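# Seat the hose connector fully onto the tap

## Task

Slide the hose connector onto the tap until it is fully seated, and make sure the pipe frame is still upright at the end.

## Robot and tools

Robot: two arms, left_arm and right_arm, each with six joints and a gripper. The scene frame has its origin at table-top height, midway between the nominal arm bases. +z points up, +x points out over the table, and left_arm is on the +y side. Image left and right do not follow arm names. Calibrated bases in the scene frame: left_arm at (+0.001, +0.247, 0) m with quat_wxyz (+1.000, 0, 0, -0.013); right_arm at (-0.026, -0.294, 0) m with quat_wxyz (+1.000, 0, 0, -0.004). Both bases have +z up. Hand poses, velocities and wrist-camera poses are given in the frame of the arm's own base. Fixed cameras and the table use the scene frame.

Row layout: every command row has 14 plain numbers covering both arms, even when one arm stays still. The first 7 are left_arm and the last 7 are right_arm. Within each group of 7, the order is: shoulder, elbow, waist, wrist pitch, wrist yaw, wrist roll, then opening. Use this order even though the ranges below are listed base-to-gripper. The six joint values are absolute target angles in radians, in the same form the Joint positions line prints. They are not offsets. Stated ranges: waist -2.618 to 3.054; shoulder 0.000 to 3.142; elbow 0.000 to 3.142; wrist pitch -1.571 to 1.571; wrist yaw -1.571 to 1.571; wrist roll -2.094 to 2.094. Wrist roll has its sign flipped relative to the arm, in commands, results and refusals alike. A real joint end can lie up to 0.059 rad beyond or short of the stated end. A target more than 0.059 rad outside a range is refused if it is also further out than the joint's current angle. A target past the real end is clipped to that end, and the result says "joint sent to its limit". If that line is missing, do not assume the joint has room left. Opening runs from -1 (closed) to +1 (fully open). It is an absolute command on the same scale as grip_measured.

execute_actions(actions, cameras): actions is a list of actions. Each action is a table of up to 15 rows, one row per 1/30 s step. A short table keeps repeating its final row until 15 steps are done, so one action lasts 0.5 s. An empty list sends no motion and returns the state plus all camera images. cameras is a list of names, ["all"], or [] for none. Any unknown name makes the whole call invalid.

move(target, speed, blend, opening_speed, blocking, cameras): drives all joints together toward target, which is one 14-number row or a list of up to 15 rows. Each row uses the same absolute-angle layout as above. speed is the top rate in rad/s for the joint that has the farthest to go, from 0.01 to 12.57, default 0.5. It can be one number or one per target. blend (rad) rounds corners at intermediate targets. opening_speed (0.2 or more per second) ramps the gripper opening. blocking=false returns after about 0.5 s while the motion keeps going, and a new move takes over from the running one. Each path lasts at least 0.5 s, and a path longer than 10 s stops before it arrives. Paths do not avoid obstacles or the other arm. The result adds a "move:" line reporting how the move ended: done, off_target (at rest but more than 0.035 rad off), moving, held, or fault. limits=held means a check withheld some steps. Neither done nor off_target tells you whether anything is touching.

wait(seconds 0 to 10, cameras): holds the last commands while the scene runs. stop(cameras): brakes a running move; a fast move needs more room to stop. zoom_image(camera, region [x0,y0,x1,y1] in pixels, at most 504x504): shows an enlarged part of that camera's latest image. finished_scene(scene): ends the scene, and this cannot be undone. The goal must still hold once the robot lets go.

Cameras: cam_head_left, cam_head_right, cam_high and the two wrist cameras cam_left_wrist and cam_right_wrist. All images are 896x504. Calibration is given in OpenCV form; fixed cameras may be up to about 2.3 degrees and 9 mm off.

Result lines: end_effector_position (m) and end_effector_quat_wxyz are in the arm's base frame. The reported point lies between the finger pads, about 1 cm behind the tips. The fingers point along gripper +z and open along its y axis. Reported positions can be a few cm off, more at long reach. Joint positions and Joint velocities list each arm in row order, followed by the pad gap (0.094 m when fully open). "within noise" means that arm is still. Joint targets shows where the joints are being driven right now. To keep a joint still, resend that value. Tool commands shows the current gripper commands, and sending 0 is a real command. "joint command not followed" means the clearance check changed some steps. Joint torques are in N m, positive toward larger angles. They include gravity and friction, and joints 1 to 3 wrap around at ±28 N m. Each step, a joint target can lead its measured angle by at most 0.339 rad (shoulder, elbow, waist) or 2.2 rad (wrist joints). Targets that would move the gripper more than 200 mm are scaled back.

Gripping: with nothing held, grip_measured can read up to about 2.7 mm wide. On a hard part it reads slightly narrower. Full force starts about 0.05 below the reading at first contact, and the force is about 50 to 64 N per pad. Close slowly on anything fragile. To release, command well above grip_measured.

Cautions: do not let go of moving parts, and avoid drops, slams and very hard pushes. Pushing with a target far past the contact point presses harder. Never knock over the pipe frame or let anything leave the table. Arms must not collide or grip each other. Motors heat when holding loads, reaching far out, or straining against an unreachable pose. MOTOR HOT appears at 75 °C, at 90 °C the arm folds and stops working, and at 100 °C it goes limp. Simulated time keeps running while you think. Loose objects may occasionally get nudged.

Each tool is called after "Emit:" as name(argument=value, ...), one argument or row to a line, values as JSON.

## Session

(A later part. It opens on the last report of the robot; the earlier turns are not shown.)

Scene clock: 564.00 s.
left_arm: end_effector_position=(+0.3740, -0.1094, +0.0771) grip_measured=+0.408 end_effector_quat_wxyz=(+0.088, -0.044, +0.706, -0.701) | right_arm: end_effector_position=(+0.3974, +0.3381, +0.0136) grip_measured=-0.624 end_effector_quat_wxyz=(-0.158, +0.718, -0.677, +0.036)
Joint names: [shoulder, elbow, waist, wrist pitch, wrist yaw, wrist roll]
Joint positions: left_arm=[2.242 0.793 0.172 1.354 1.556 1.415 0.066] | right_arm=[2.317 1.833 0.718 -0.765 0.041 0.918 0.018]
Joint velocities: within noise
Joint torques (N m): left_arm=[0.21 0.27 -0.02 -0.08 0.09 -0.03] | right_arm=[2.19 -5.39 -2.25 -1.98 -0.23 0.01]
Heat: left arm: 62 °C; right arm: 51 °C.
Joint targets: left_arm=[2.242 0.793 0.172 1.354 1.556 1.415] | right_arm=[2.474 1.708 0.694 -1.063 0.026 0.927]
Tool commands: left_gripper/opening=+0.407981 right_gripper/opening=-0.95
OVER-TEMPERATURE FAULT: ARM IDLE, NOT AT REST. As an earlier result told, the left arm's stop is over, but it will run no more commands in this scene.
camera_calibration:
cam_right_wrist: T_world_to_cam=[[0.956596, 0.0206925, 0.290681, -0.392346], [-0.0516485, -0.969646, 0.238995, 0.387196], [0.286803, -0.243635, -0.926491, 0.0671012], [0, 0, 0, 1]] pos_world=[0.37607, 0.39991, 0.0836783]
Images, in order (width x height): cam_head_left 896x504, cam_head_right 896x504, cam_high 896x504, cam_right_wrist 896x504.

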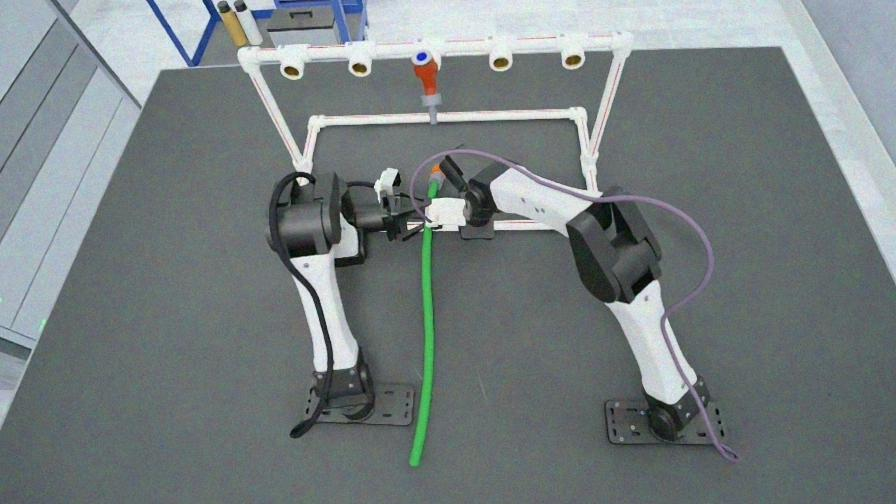

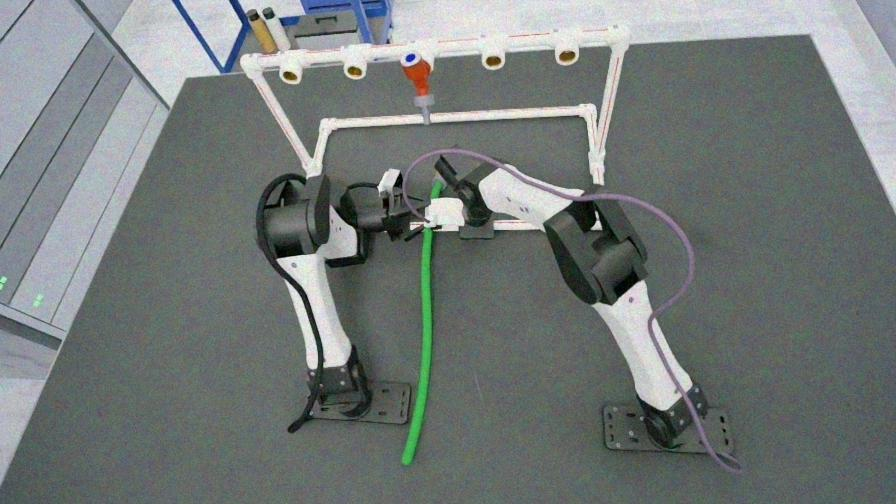

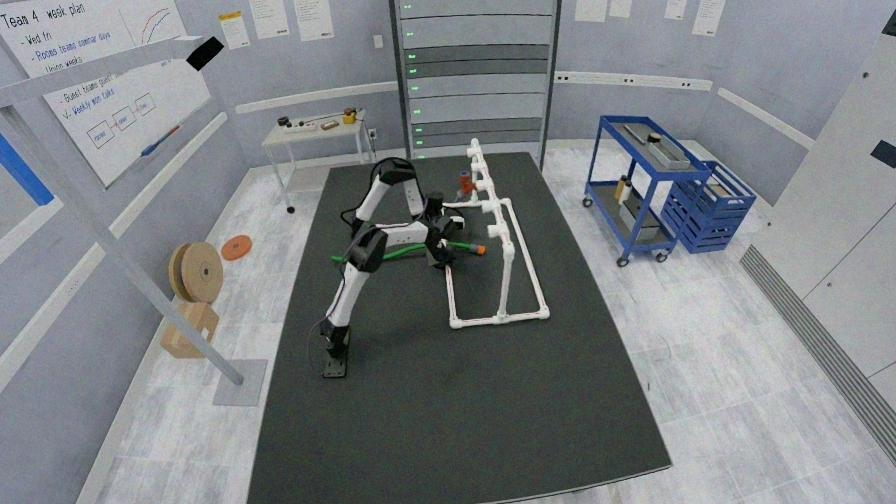

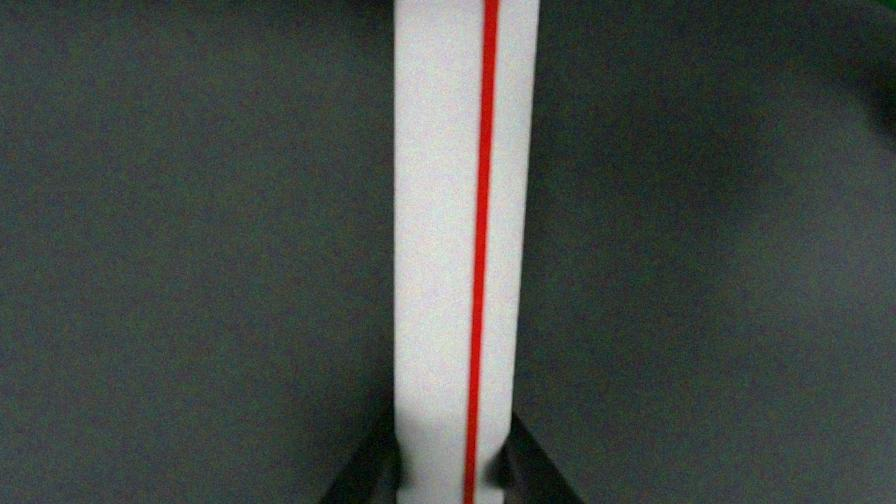

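Emit:
move(
  target=[
    [2.242,0.793,0.172,1.354,1.556,1.415,0.408,2.318,1.84,0.712,-0.765,0.04,0.918,-0.95],
    [2.242,0.793,0.172,1.354,1.556,1.415,0.408,2.318,1.845,0.712,-0.765,0.04,0.918,-0.3],
  ],
  speed=0.15,
  opening_speed=0.5,
  cameras=["cam_right_wrist","cam_head_left"],
)

Scene clock: 591.37 s.
left_arm: end_effector_position=(+0.3753, -0.1074, +0.0776) grip_measured=+0.418 end_effector_quat_wxyz=(+0.088, -0.047, +0.706, -0.701) | right_arm: end_effector_position=(+0.4095, +0.3452, +0.0293) grip_measured=-0.305 end_effector_quat_wxyz=(-0.186, +0.718, -0.669, +0.053)
Joint names: [shoulder, elbow, waist, wrist pitch, wrist yaw, wrist roll]
Joint positions: left_arm=[2.242 0.796 0.177 1.354 1.556 1.421 0.067] | right_arm=[2.304 1.853 0.722 -0.735 0.068 0.932 0.033]
Joint torques (N m): left_arm=[0.17 0.32 0.01 -0.09 0.1 -0.03] | right_arm=[-10.25 6.49 -0.95 0.57 -0.38 -0.25]
Heat: left arm: 58 °C; right arm: 51 °C.
Joint targets: left_arm=[2.242 0.796 0.177 1.354 1.556 1.421] | right_arm=[2.318 1.845 0.712 -0.765 0.040 0.918]
Tool commands: left_gripper/opening=+0.417617 right_gripper/opening=-0.3
OVER-TEMPERATURE FAULT: ARM IDLE, NOT AT REST. As an earlier result told, the left arm's stop is over, but it will run no more commands in this scene. The left arm ran none of this call's commands.
move: fault (left_arm)
camera_calibration:
cam_right_wrist: T_world_to_cam=[[0.935148, 0.022279, 0.353555, -0.402156], [-0.0592446, -0.97413, 0.218085, 0.396164], [0.349267, -0.224888, -0.909636, 0.0474518], [0, 0, 0, 1]] pos_world=[0.382973, 0.405546, 0.0989508]
Images, in order (width x height): cam_head_left 896x504, cam_right_wrist 896x504.

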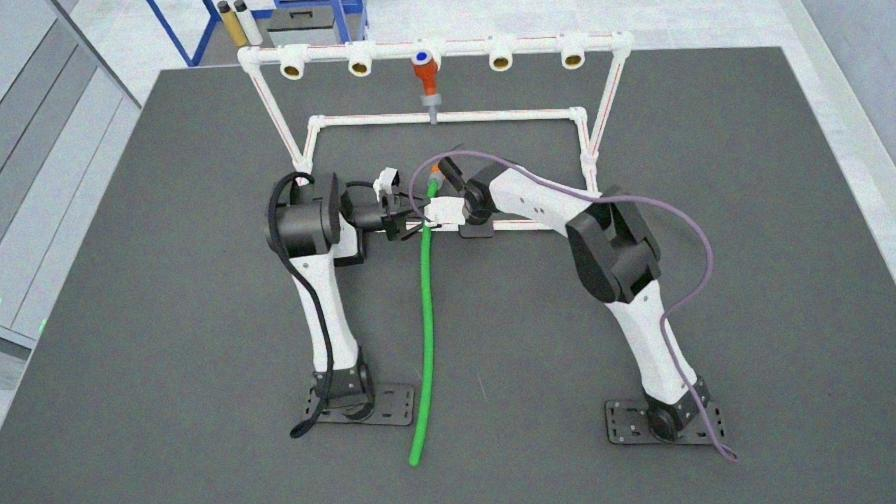

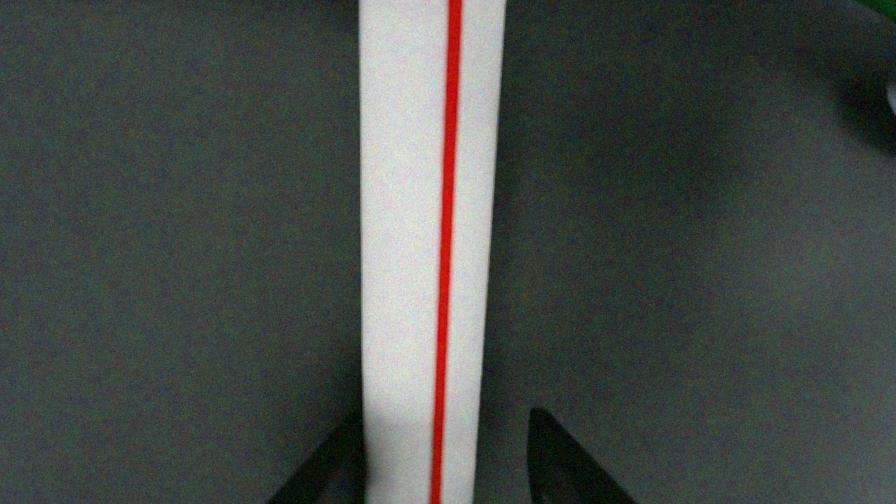

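Emit:
move(
  target=[2.242,0.793,0.172,1.354,1.556,1.415,0.408,2.16,1.965,0.70,-0.935,0.04,0.92,-0.1],
  speed=0.15,
  cameras=["cam_right_wrist","cam_head_left","cam_head_right"],
)

Scene clock: 597.90 s.
left_arm: end_effector_position=(+0.3767, -0.1068, +0.0749) grip_measured=+0.324 end_effector_quat_wxyz=(+0.089, -0.047, +0.706, -0.701) | right_arm: end_effector_position=(+0.4012, +0.3303, +0.0996) grip_measured=-0.103 end_effector_quat_wxyz=(-0.191, +0.711, -0.675, +0.048)
Joint names: [shoulder, elbow, waist, wrist pitch, wrist yaw, wrist roll]
Joint positions: left_arm=[2.254 0.803 0.178 1.354 1.556 1.415 0.062] | right_arm=[2.191 1.944 0.707 -0.931 0.054 0.928 0.042]
Joint velocities: left_arm=[-0.007 0.007 -0.002 0.037 -0.037 0.081 -0.005] | right_arm=[within noise]
Joint torques (N m): left_arm=[0.16 0.29 -0.03 -0.09 0.1 -0.03] | right_arm=[-13.59 9.54 -0.64 0.83 -0.22 -0.19]
Heat: left arm: 57 °C; right arm: 55 °C.
Joint targets: left_arm=[2.254 0.803 0.178 1.354 1.556 1.415] | right_arm=[2.160 1.965 0.700 -0.935 0.040 0.920]
Tool commands: left_gripper/opening=+0.326173 right_gripper/opening=-0.1
OVER-TEMPERATURE FAULT: ARM IDLE, NOT AT REST. As an earlier result told, the left arm's stop is over, but it will run no more commands in this scene. The left arm ran none of this call's commands.
move: fault (left_arm)
camera_calibration:
cam_right_wrist: T_world_to_cam=[[0.936459, 0.00356251, 0.350759, -0.413051], [-0.0720752, -0.976658, 0.202346, 0.37347], [0.343293, -0.21477, -0.914343, 0.110521], [0, 0, 0, 1]] pos_world=[0.375782, 0.389961, 0.170365]
Images, in order (width x height): cam_head_left 896x504, cam_head_right 896x504, cam_right_wrist 896x504.

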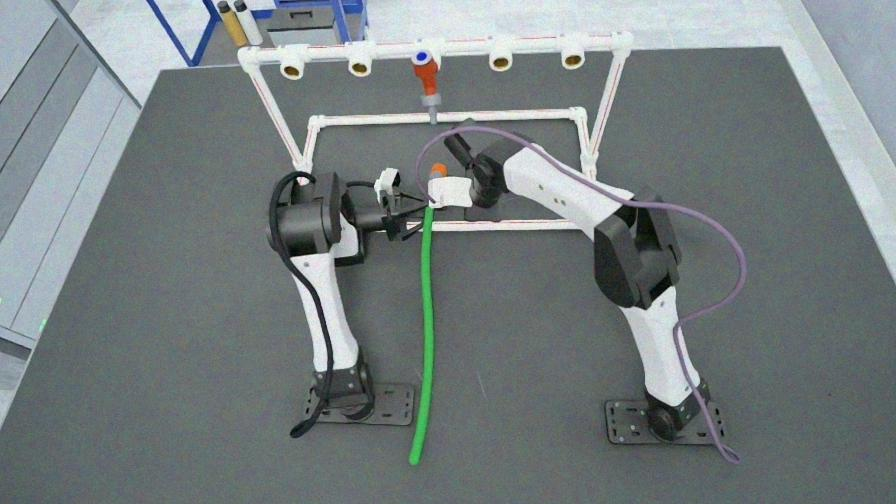

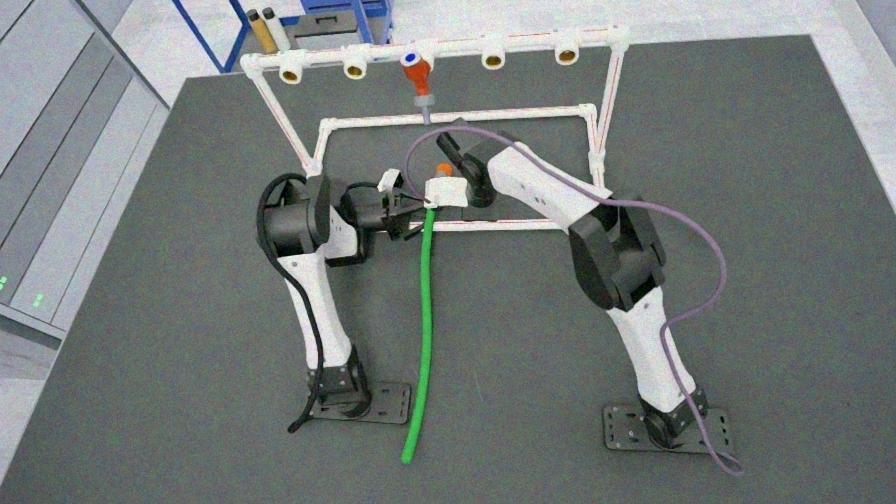

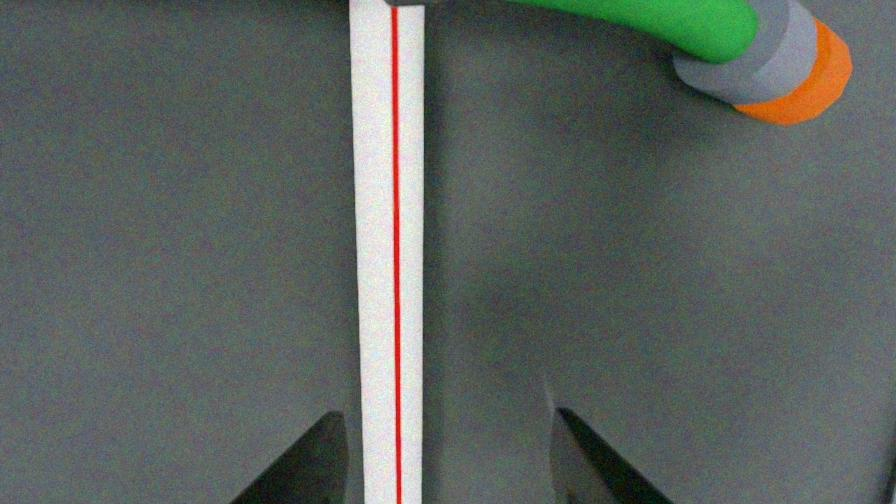

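Emit:
zoom_image(
  camera="cam_right_wrist",
  region=[600, 0, 896, 160],
)

Emit:
zoom_image(
  camera="cam_head_left",
  region=[390, 30, 470, 220],
)

Scaled by 1.703 from the camera's 896x504 image, which has a finer 1280x720 frame.

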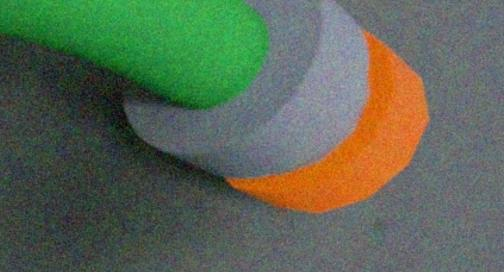

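Scaled by 2.653 from the camera's 896x504 image, which has a finer 1280x720 frame.

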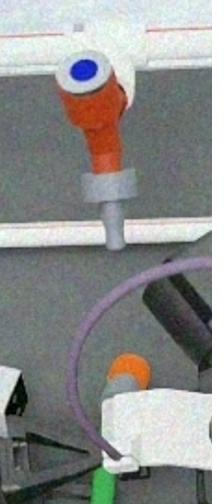

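Emit:
move(
  target=[
    [2.242,0.793,0.172,1.354,1.556,1.415,0.408,2.12,1.965,0.66,-0.85,0.0,-0.2,0.0],
    [2.242,0.793,0.172,1.354,1.556,1.415,0.408,2.31,2.01,0.715,-0.53,0.0,-1.012,0.0],
  ],
  speed=0.6,
  blend=[0.1,0],
  cameras=["cam_right_wrist","cam_head_left","cam_head_right","cam_high"],
)

Scene clock: 672.53 s.
left_arm: end_effector_position=(+0.3769, -0.1067, +0.0720) grip_measured=+0.187 end_effector_quat_wxyz=(+0.089, -0.047, +0.706, -0.701) | right_arm: end_effector_position=(+0.4593, +0.3930, +0.0968) grip_measured=-0.003 end_effector_quat_wxyz=(+0.223, +0.137, +0.931, +0.253)
Joint names: [shoulder, elbow, waist, wrist pitch, wrist yaw, wrist roll]
Joint positions: left_arm=[2.264 0.806 0.178 1.354 1.556 1.408 0.056] | right_arm=[2.306 1.976 0.709 -0.553 0.005 -0.999 0.047]
Joint torques (N m): left_arm=[0.17 0.38 -0.03 -0.08 0.1 -0.05] | right_arm=[-11.6 11.3 0.49 1.43 -0.05 -0.19]
Heat: left arm: 53 °C; right arm: 81 °C. Fold the right arm in close to its base, or ease its load, before you think long.
Joint targets: left_arm=[2.264 0.806 0.178 1.354 1.556 1.408] | right_arm=[2.310 2.010 0.715 -0.530 0.000 -1.012]
Tool commands: left_gripper/opening=+0.186729 right_gripper/opening=+0.0
OVER-TEMPERATURE FAULT: ARM IDLE, NOT AT REST. As an earlier result told, the left arm's stop is over, but it will run no more commands in this scene. The left arm ran none of this call's commands.
MOTOR HOT: the shoulder of the right arm reports 81 °C; the controller's stop level is 90 °C. To cool a motor, set the load down, stop pushing, or move to a pose that needs little force.
move: fault (left_arm)
camera_calibration:
cam_right_wrist: T_world_to_cam=[[-0.158991, -0.838628, -0.520985, 0.451785], [-0.983662, 0.179695, 0.0109336, 0.422187], [0.0844492, 0.514211, -0.853496, -0.0719941], [0, 0, 0, 1]] pos_world=[0.493199, 0.340035, 0.169311]
Images, in order (width x height): cam_head_left 896x504, cam_head_right 896x504, cam_high 896x504, cam_right_wrist 896x504.

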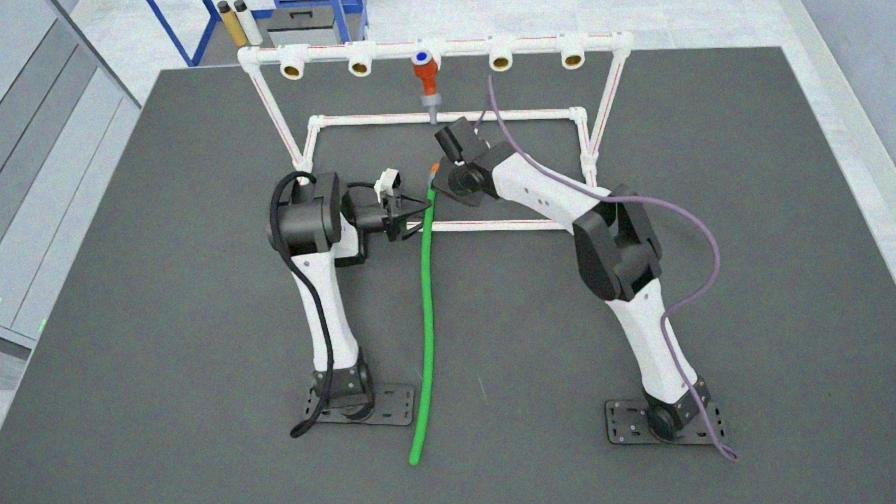

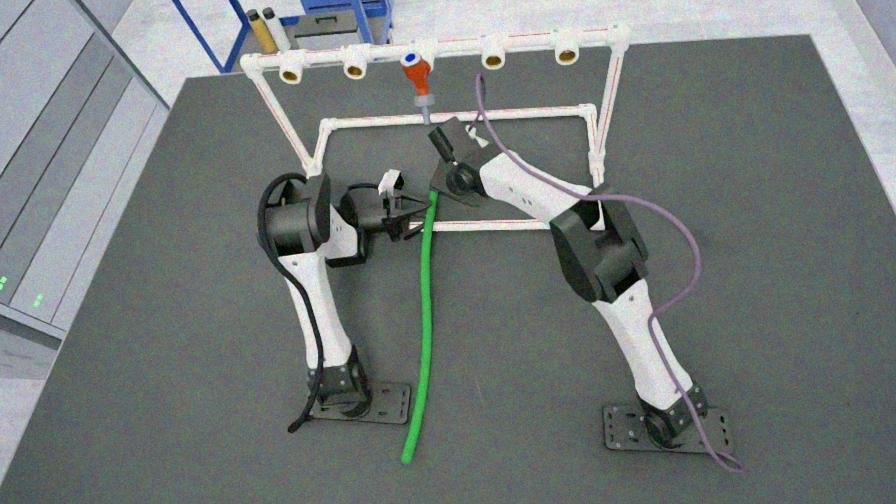

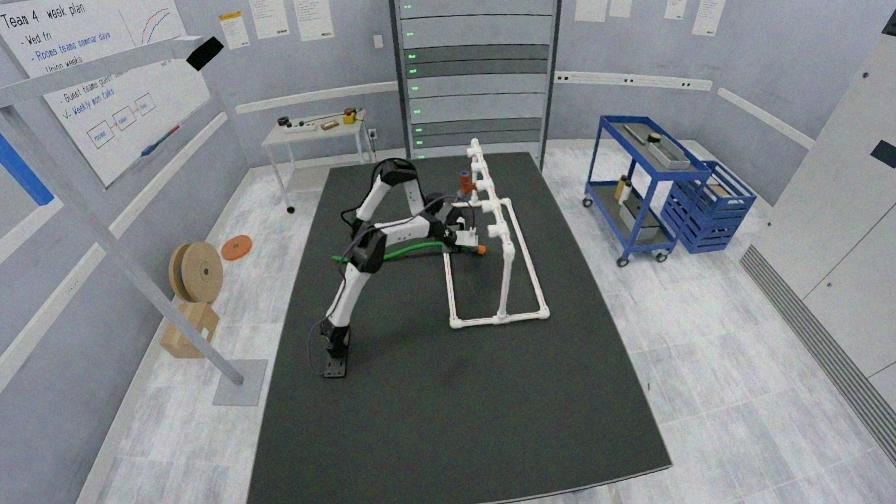

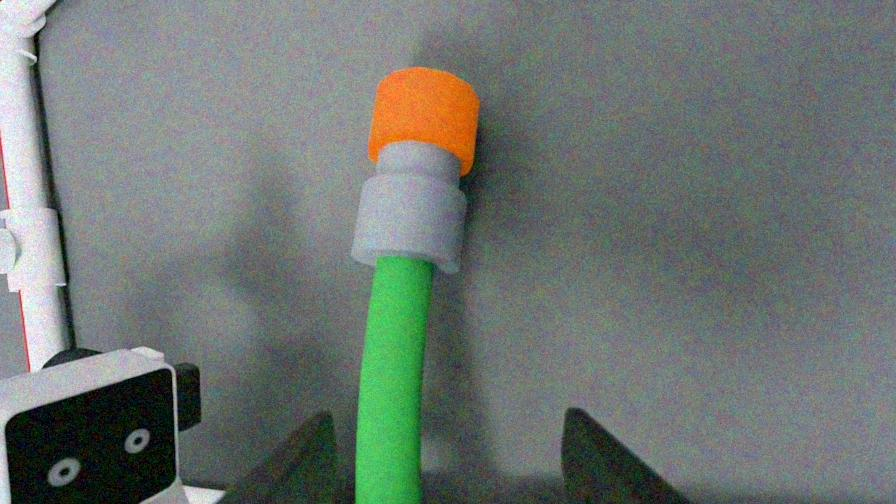

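Emit:
move(
  target=[2.242,0.793,0.172,1.354,1.556,1.415,0.408,1.4,2.2,0.6,-0.9,0.0,-1.012,0.0],
  speed=0.8,
  cameras=["cam_right_wrist"],
)

Scene clock: 678.10 s.
left_arm: end_effector_position=(+0.3769, -0.1067, +0.0720) grip_measured=+0.187 end_effector_quat_wxyz=(+0.089, -0.047, +0.706, -0.701) | right_arm: end_effector_position=(+0.2874, +0.1987, +0.5639) grip_measured=-0.003 end_effector_quat_wxyz=(+0.464, +0.147, +0.730, +0.479)
Joint names: [shoulder, elbow, waist, wrist pitch, wrist yaw, wrist roll]
Joint positions: left_arm=[2.264 0.806 0.178 1.354 1.556 1.408 0.056] | right_arm=[1.405 2.2 0.606 -0.905 0.003 -1 0.047]
Joint torques (N m): left_arm=[0.16 0.39 0.05 -0.11 0.1 -0.04] | right_arm=[-3.21 5.31 -0.61 1.76 -0.07 -0.16]
Heat: left arm: 52 °C; right arm: 80 °C. Fold the right arm in close to its base, or ease its load, before you think long.
Joint targets: left_arm=[2.264 0.806 0.178 1.354 1.556 1.408] | right_arm=[1.400 2.200 0.600 -0.900 0.000 -1.012]
Tool commands: left_gripper/opening=+0.186714 right_gripper/opening=+0.0
OVER-TEMPERATURE FAULT: ARM IDLE, NOT AT REST. As an earlier result told, the left arm's stop is over, but it will run no more commands in this scene. The left arm ran none of this call's commands.
MOTOR HOT: still on. The shoulder of the right arm reports 80 °C.
move: fault (left_arm)
camera_calibration:
cam_right_wrist: T_world_to_cam=[[0.210906, -0.501061, -0.839319, 0.51108], [-0.820338, 0.376197, -0.430721, 0.446028], [0.531567, 0.779367, -0.331697, -0.0343472], [0, 0, 0, 1]] pos_world=[0.276362, 0.115057, 0.60968]
Images, in order (width x height): cam_right_wrist 896x504.

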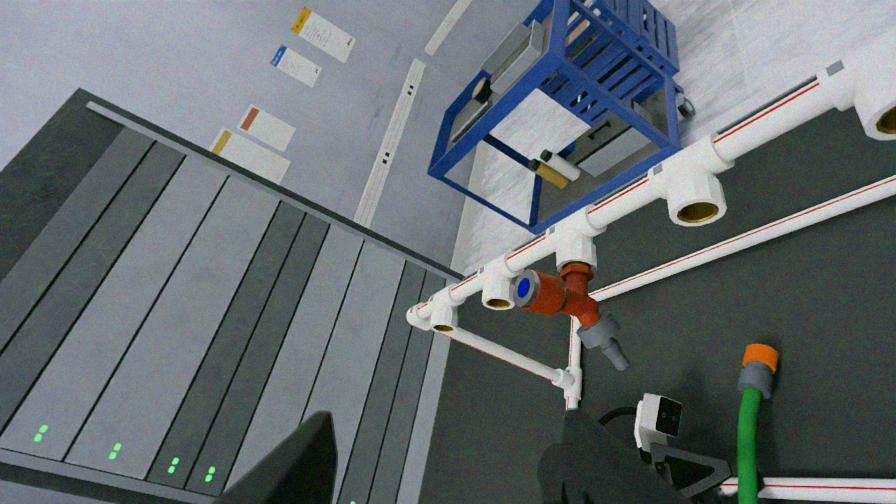

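Emit:
zoom_image(
  camera="cam_right_wrist",
  region=[480, 220, 680, 390],
)

Emit:
zoom_image(
  camera="cam_right_wrist",
  region=[690, 320, 830, 440],
)

Scaled by 2.520 from the camera's 896x504 image, which has a finer 1280x720 frame.

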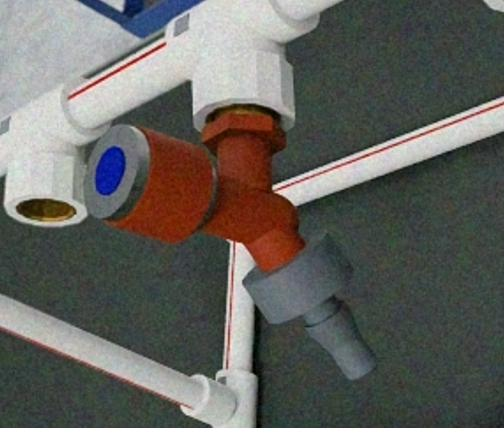

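Scaled by 3.600 from the camera's 896x504 image, which has a finer 1280x720 frame.

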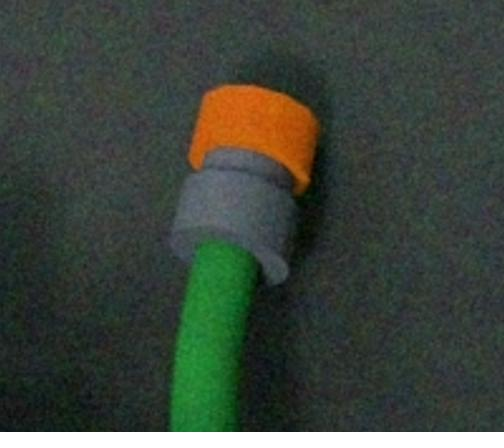

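Emit:
move(
  target=[2.242,0.793,0.172,1.354,1.556,1.415,0.408,2.2,1.775,0.753,-0.31,0.0,-1.05,0.0],
  speed=0.8,
  cameras=["cam_right_wrist"],
)

Scene clock: 787.77 s.
left_arm: end_effector_position=(+0.3769, -0.1067, +0.0719) grip_measured=+0.184 end_effector_quat_wxyz=(+0.091, -0.045, +0.706, -0.701) | right_arm: end_effector_position=(+0.4408, +0.4071, +0.0992) grip_measured=-0.002 end_effector_quat_wxyz=(+0.242, +0.137, +0.913, +0.298)
Joint names: [shoulder, elbow, waist, wrist pitch, wrist yaw, wrist roll]
Joint positions: left_arm=[2.264 0.806 0.178 1.355 1.556 1.401 0.056] | right_arm=[2.216 1.769 0.747 -0.335 0.005 -1.042 0.047]
Joint torques (N m): left_arm=[0.12 0.39 -0.06 -0.09 0.11 -0.04] | right_arm=[-12.78 8.49 0.5 1.59 -0.05 -0.13]
Heat: left arm: 49 °C; right arm: 52 °C.
Joint targets: left_arm=[2.264 0.806 0.178 1.355 1.556 1.401] | right_arm=[2.200 1.775 0.753 -0.310 0.000 -1.050]
Tool commands: left_gripper/opening=+0.183829 right_gripper/opening=+0.0
OVER-TEMPERATURE FAULT: ARM IDLE, NOT AT REST. As an earlier result told, the left arm's stop is over, but it will run no more commands in this scene. The left arm ran none of this call's commands.
MOTOR HOT: cleared for the motors of the right arm.
move: fault (left_arm)
camera_calibration:
cam_right_wrist: T_world_to_cam=[[-0.123049, -0.789404, -0.601415, 0.434123], [-0.984279, 0.174453, -0.0276008, 0.407677], [0.126707, 0.588563, -0.79846, -0.130136], [0, 0, 0, 1]] pos_world=[0.471175, 0.348172, 0.168432]
Images, in order (width x height): cam_right_wrist 896x504.

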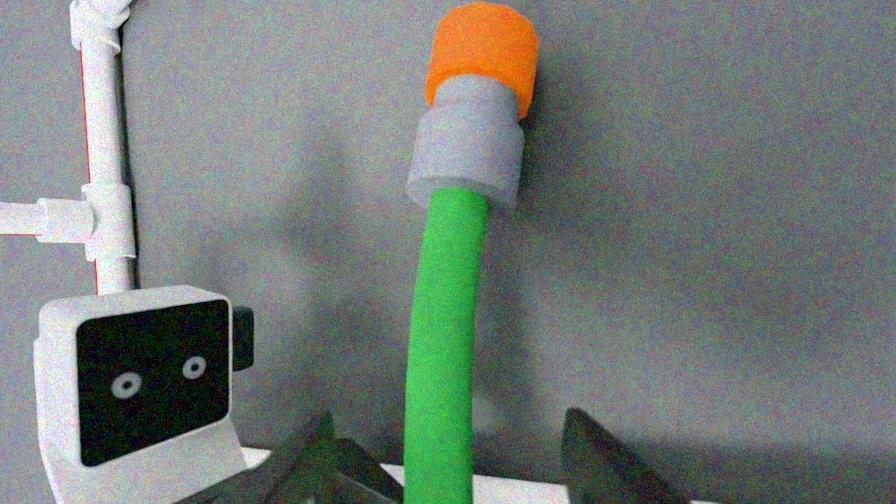

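Emit:
move(
  target=[2.242,0.793,0.172,1.354,1.556,1.415,0.408,2.36,1.96,0.738,-0.32,0.0,-1.05,0.0],
  speed=0.4,
  cameras=["cam_right_wrist"],
)

Scene clock: 792.17 s.
left_arm: end_effector_position=(+0.3769, -0.1067, +0.0719) grip_measured=+0.183 end_effector_quat_wxyz=(+0.091, -0.045, +0.706, -0.701) | right_arm: end_effector_position=(+0.4665, +0.4273, +0.0863) grip_measured=-0.002 end_effector_quat_wxyz=(+0.250, +0.138, +0.908, +0.308)
Joint names: [shoulder, elbow, waist, wrist pitch, wrist yaw, wrist roll]
Joint positions: left_arm=[2.264 0.806 0.178 1.355 1.556 1.401 0.056] | right_arm=[2.351 1.928 0.742 -0.333 0.003 -1.043 0.047]
Joint torques (N m): left_arm=[0.2 0.34 -0.08 -0.09 0.11 -0.04] | right_arm=[-11.54 11.19 -0.43 1.5 -0.04 -0.12]
Heat: left arm: 49 °C; right arm: 54 °C.
Joint targets: left_arm=[2.264 0.806 0.178 1.355 1.556 1.401] | right_arm=[2.360 1.960 0.738 -0.320 0.000 -1.050]
Tool commands: left_gripper/opening=+0.18255 right_gripper/opening=+0.0
OVER-TEMPERATURE FAULT: ARM IDLE, NOT AT REST. As an earlier result told, the left arm's stop is over, but it will run no more commands in this scene. The left arm ran none of this call's commands.
move: fault (left_arm)
camera_calibration:
cam_right_wrist: T_world_to_cam=[[-0.115226, -0.77748, -0.618263, 0.438133], [-0.982943, 0.179054, -0.0419739, 0.427665], [0.143337, 0.602881, -0.78485, -0.170558], [0, 0, 0, 1]] pos_world=[0.495302, 0.366891, 0.154969]
Images, in order (width x height): cam_right_wrist 896x504.

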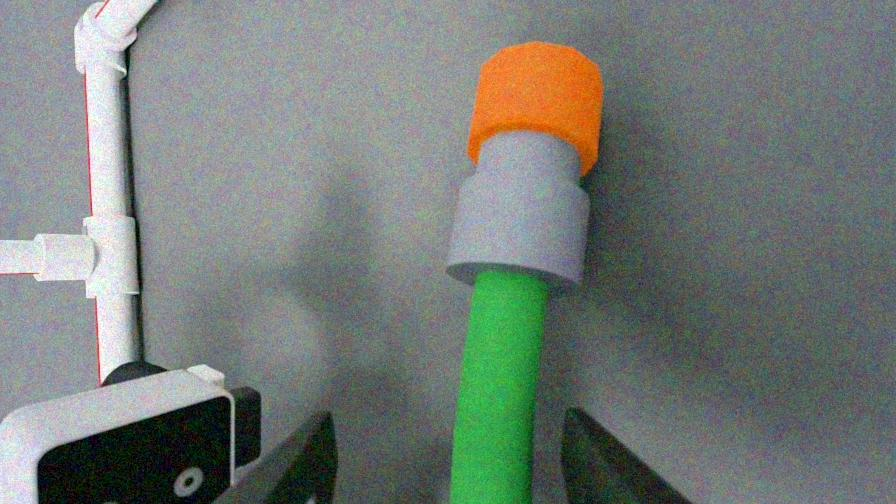

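Emit:
move(
  target=[2.242,0.793,0.172,1.354,1.556,1.415,0.408,2.50,2.10,0.715,-0.345,0.0,-1.05,0.0],
  speed=0.4,
  cameras=["cam_right_wrist"],
)

Scene clock: 795.23 s.
left_arm: end_effector_position=(+0.3769, -0.1067, +0.0719) grip_measured=+0.183 end_effector_quat_wxyz=(+0.091, -0.045, +0.706, -0.701) | right_arm: end_effector_position=(+0.4917, +0.4302, +0.0503) grip_measured=-0.002 end_effector_quat_wxyz=(+0.245, +0.149, +0.911, +0.295)
Joint names: [shoulder, elbow, waist, wrist pitch, wrist yaw, wrist roll]
Joint positions: left_arm=[2.264 0.806 0.178 1.355 1.556 1.401 0.056] | right_arm=[2.499 2.068 0.72 -0.352 0.003 -1.043 0.047]
Joint torques (N m): left_arm=[0.14 0.36 -0.02 -0.08 0.11 -0.04] | right_arm=[-12.97 11.12 -0.46 1.41 -0.02 -0.11]
Heat: left arm: 49 °C; right arm: 55 °C.
Joint targets: left_arm=[2.264 0.806 0.178 1.355 1.556 1.401] | right_arm=[2.500 2.100 0.715 -0.345 0.000 -1.050]
Tool commands: left_gripper/opening=+0.18255 right_gripper/opening=+0.0
OVER-TEMPERATURE FAULT: ARM IDLE, NOT AT REST. As an earlier result told, the left arm's stop is over, but it will run no more commands in this scene. The left arm ran none of this call's commands.
move: fault (left_arm)
camera_calibration:
cam_right_wrist: T_world_to_cam=[[-0.145145, -0.785295, -0.601868, 0.438245], [-0.979332, 0.200634, -0.0256068, 0.438485], [0.140864, 0.585712, -0.798185, -0.194898], [0, 0, 0, 1]] pos_world=[0.520485, 0.370331, 0.119429]
Images, in order (width x height): cam_right_wrist 896x504.

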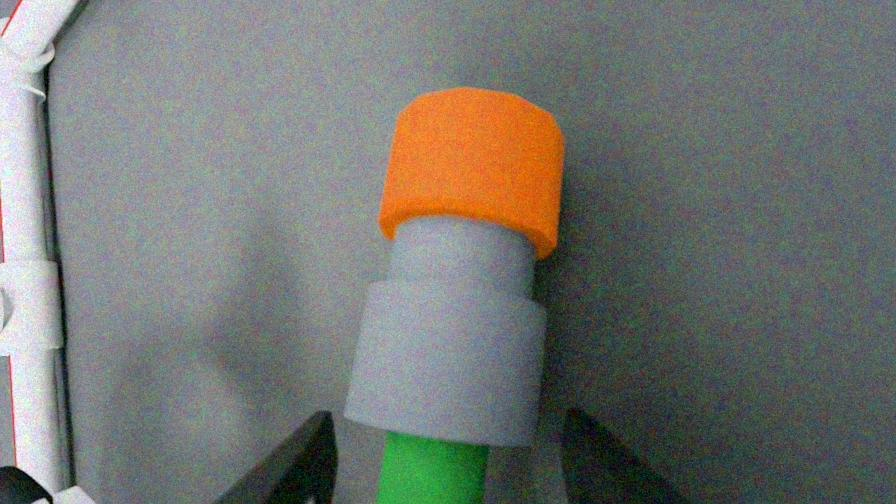

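Emit:
move(
  target=[2.242,0.793,0.172,1.354,1.556,1.415,0.408,2.59,2.25,0.687,-0.405,0.0,-1.05,0.05],
  speed=0.3,
  cameras=["cam_right_wrist"],
)

Scene clock: 800.53 s.
left_arm: end_effector_position=(+0.3769, -0.1067, +0.0719) grip_measured=+0.183 end_effector_quat_wxyz=(+0.091, -0.045, +0.706, -0.701) | right_arm: end_effector_position=(+0.5166, +0.4263, +0.0493) grip_measured=+0.047 end_effector_quat_wxyz=(+0.252, +0.162, +0.908, +0.294)
Joint names: [shoulder, elbow, waist, wrist pitch, wrist yaw, wrist roll]
Joint positions: left_arm=[2.264 0.806 0.178 1.355 1.556 1.401 0.056] | right_arm=[2.584 2.217 0.691 -0.409 0.003 -1.043 0.049]
Joint torques (N m): left_arm=[0.13 0.31 0.01 -0.09 0.1 -0.04] | right_arm=[-12.88 11.33 -0.36 1.39 -0.03 -0.12]
Heat: left arm: 48 °C; right arm: 58 °C.
Joint targets: left_arm=[2.264 0.806 0.178 1.355 1.556 1.401] | right_arm=[2.590 2.250 0.687 -0.405 0.000 -1.050]
Tool commands: left_gripper/opening=+0.18255 right_gripper/opening=+0.05
OVER-TEMPERATURE FAULT: ARM IDLE, NOT AT REST. As an earlier result told, the left arm's stop is over, but it will run no more commands in this scene. The left arm ran none of this call's commands.
move: fault (left_arm)
camera_calibration:
cam_right_wrist: T_world_to_cam=[[-0.164573, -0.777625, -0.606807, 0.445205], [-0.972893, 0.229303, -0.0299921, 0.448387], [0.162465, 0.585422, -0.794283, -0.208063], [0, 0, 0, 1]] pos_world=[0.543305, 0.365191, 0.11834]
Images, in order (width x height): cam_right_wrist 896x504.

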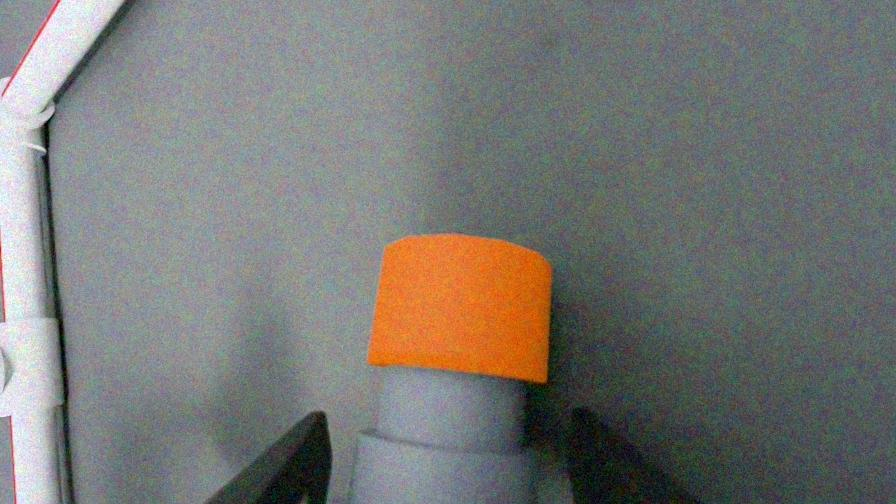

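Emit:
move(
  target=[
    [2.242,0.793,0.172,1.354,1.556,1.415,0.408,2.614,2.28,0.687,-0.413,0.0,-1.05,0.05],
    [2.242,0.793,0.172,1.354,1.556,1.415,0.408,2.614,2.28,0.687,-0.413,0.0,-1.05,-0.6],
  ],
  speed=0.3,
  opening_speed=0.7,
  cameras=["cam_right_wrist"],
)

Scene clock: 806.30 s.
left_arm: end_effector_position=(+0.3769, -0.1067, +0.0719) grip_measured=+0.183 end_effector_quat_wxyz=(+0.091, -0.045, +0.706, -0.701) | right_arm: end_effector_position=(+0.5194, +0.4285, +0.0478) grip_measured=-0.323 end_effector_quat_wxyz=(+0.252, +0.162, +0.907, +0.295)
Joint names: [shoulder, elbow, waist, wrist pitch, wrist yaw, wrist roll]
Joint positions: left_arm=[2.264 0.806 0.178 1.355 1.556 1.401 0.056] | right_arm=[2.604 2.249 0.691 -0.418 0.003 -1.043 0.032]
Joint torques (N m): left_arm=[0.12 0.31 0.01 -0.08 0.1 -0.04] | right_arm=[-12.7 11.17 -0.38 1.4 -0.03 -0.11]
Heat: left arm: 48 °C; right arm: 61 °C.
Joint targets: left_arm=[2.264 0.806 0.178 1.355 1.556 1.401] | right_arm=[2.614 2.280 0.687 -0.413 0.000 -1.050]
Tool commands: left_gripper/opening=+0.182551 right_gripper/opening=-0.6
OVER-TEMPERATURE FAULT: ARM IDLE, NOT AT REST. As an earlier result told, the left arm's stop is over, but it will run no more commands in this scene. The left arm ran none of this call's commands.
move: fault (left_arm)
camera_calibration:
cam_right_wrist: T_world_to_cam=[[-0.163552, -0.776771, -0.608175, 0.445665], [-0.972828, 0.229393, -0.0313679, 0.450459], [0.163877, 0.58652, -0.793183, -0.212346], [0, 0, 0, 1]] pos_world=[0.545907, 0.367393, 0.116744]
Images, in order (width x height): cam_right_wrist 896x504.

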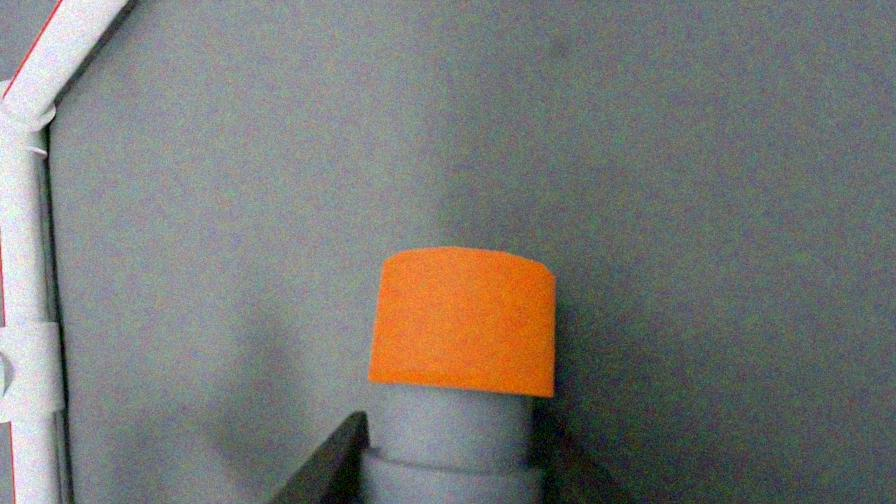

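Emit:
move(
  target=[2.242,0.793,0.172,1.354,1.556,1.415,0.408,1.768,1.36,0.74,-0.34,0.0,-1.05,-0.75],
  speed=0.4,
  cameras=["all"],
)

Scene clock: 831.83 s.
left_arm: end_effector_position=(+0.3769, -0.1067, +0.0719) grip_measured=+0.183 end_effector_quat_wxyz=(+0.091, -0.045, +0.706, -0.701) | right_arm: end_effector_position=(+0.3707, +0.3329, +0.1408) grip_measured=-0.325 end_effector_quat_wxyz=(+0.235, +0.144, +0.917, +0.287)
Joint names: [shoulder, elbow, waist, wrist pitch, wrist yaw, wrist roll]
Joint positions: left_arm=[2.264 0.806 0.178 1.355 1.556 1.401 0.056] | right_arm=[1.807 1.363 0.733 -0.367 0.002 -1.044 0.032]
Joint torques (N m): left_arm=[0.17 0.31 0.01 -0.1 0.1 -0.05] | right_arm=[-11.7 7.53 0.62 1.57 -0.02 -0.11]
Heat: left arm: 48 °C; right arm: 68 °C.
Joint targets: left_arm=[2.264 0.806 0.178 1.355 1.556 1.401] | right_arm=[1.768 1.360 0.740 -0.340 0.000 -1.050]
Tool commands: left_gripper/opening=+0.182549 right_gripper/opening=-0.75
OVER-TEMPERATURE FAULT: ARM IDLE, NOT AT REST. As an earlier result told, the left arm's stop is over, but it will run no more commands in this scene. The left arm ran none of this call's commands.
move: fault (left_arm), off_target (right_arm); right_arm: the shoulder is farthest, 0.039 rad from its target
camera_calibration:
cam_left_wrist: T_world_to_cam=[[-0.079544, 0.0120643, 0.996758, -0.0415136], [-0.969296, 0.232462, -0.0801661, 0.437679], [-0.232675, -0.972531, -0.00679708, 0.0765891], [0, 0, 0, 1]] pos_world=[0.438759, -0.0267576, 0.0769867]
cam_right_wrist: T_world_to_cam=[[-0.147786, -0.79775, -0.584598, 0.401463], [-0.982154, 0.187903, -0.00812576, 0.344785], [0.11633, 0.572964, -0.811283, -0.0334138], [0, 0, 0, 1]] pos_world=[0.40185, 0.274626, 0.210388]

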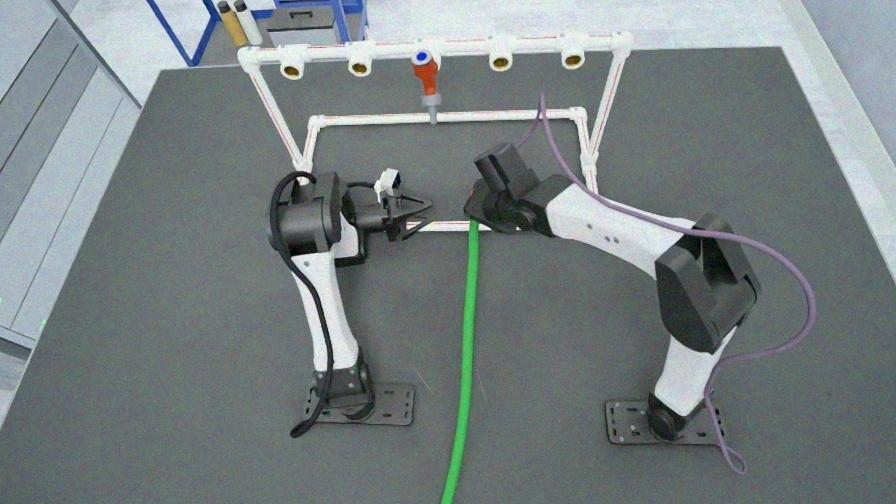

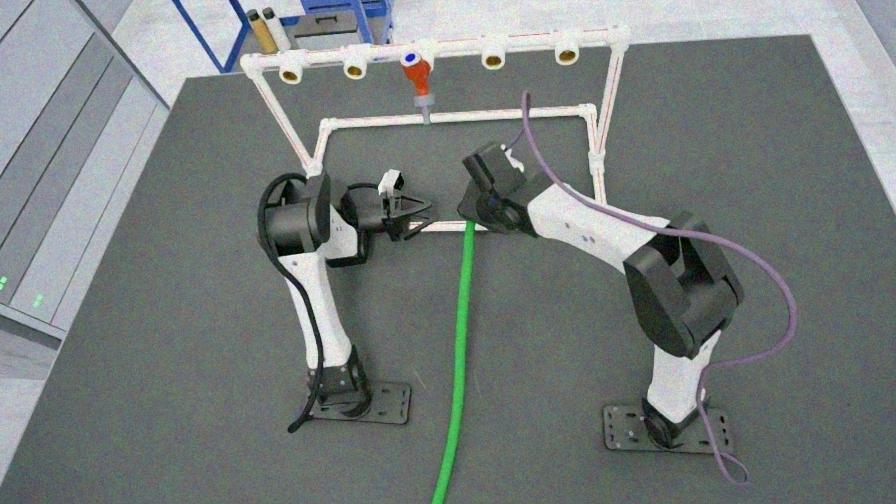

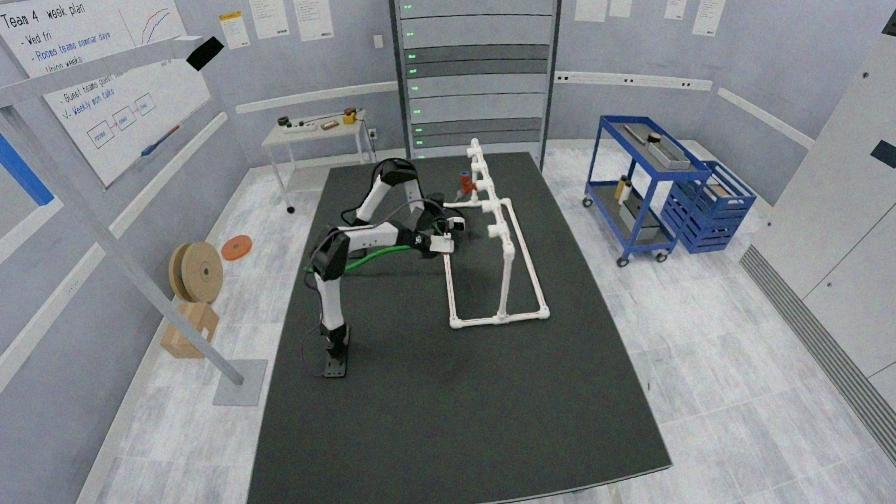

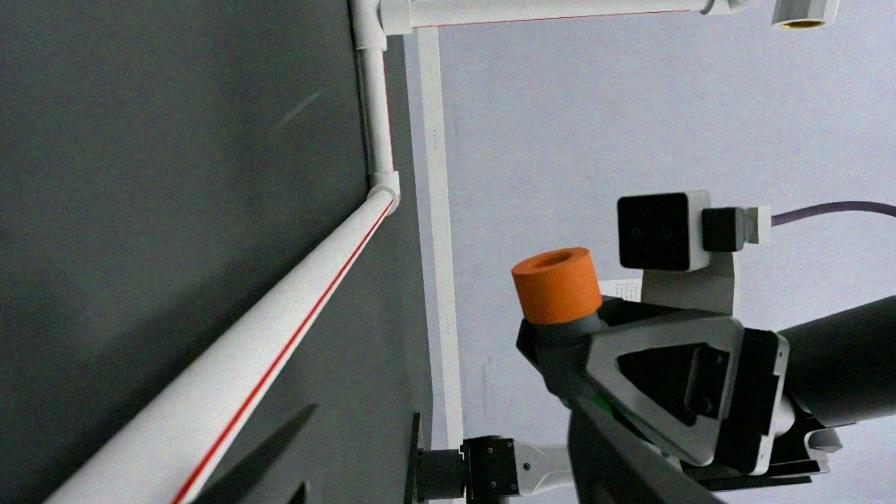

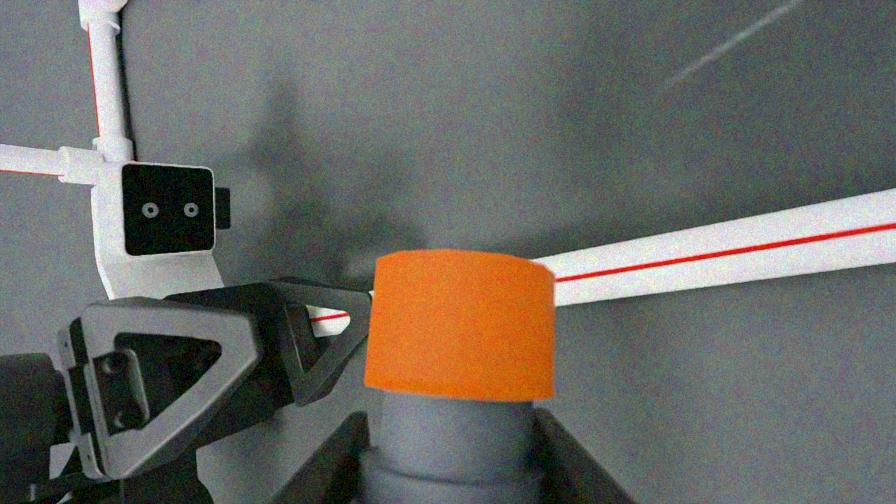

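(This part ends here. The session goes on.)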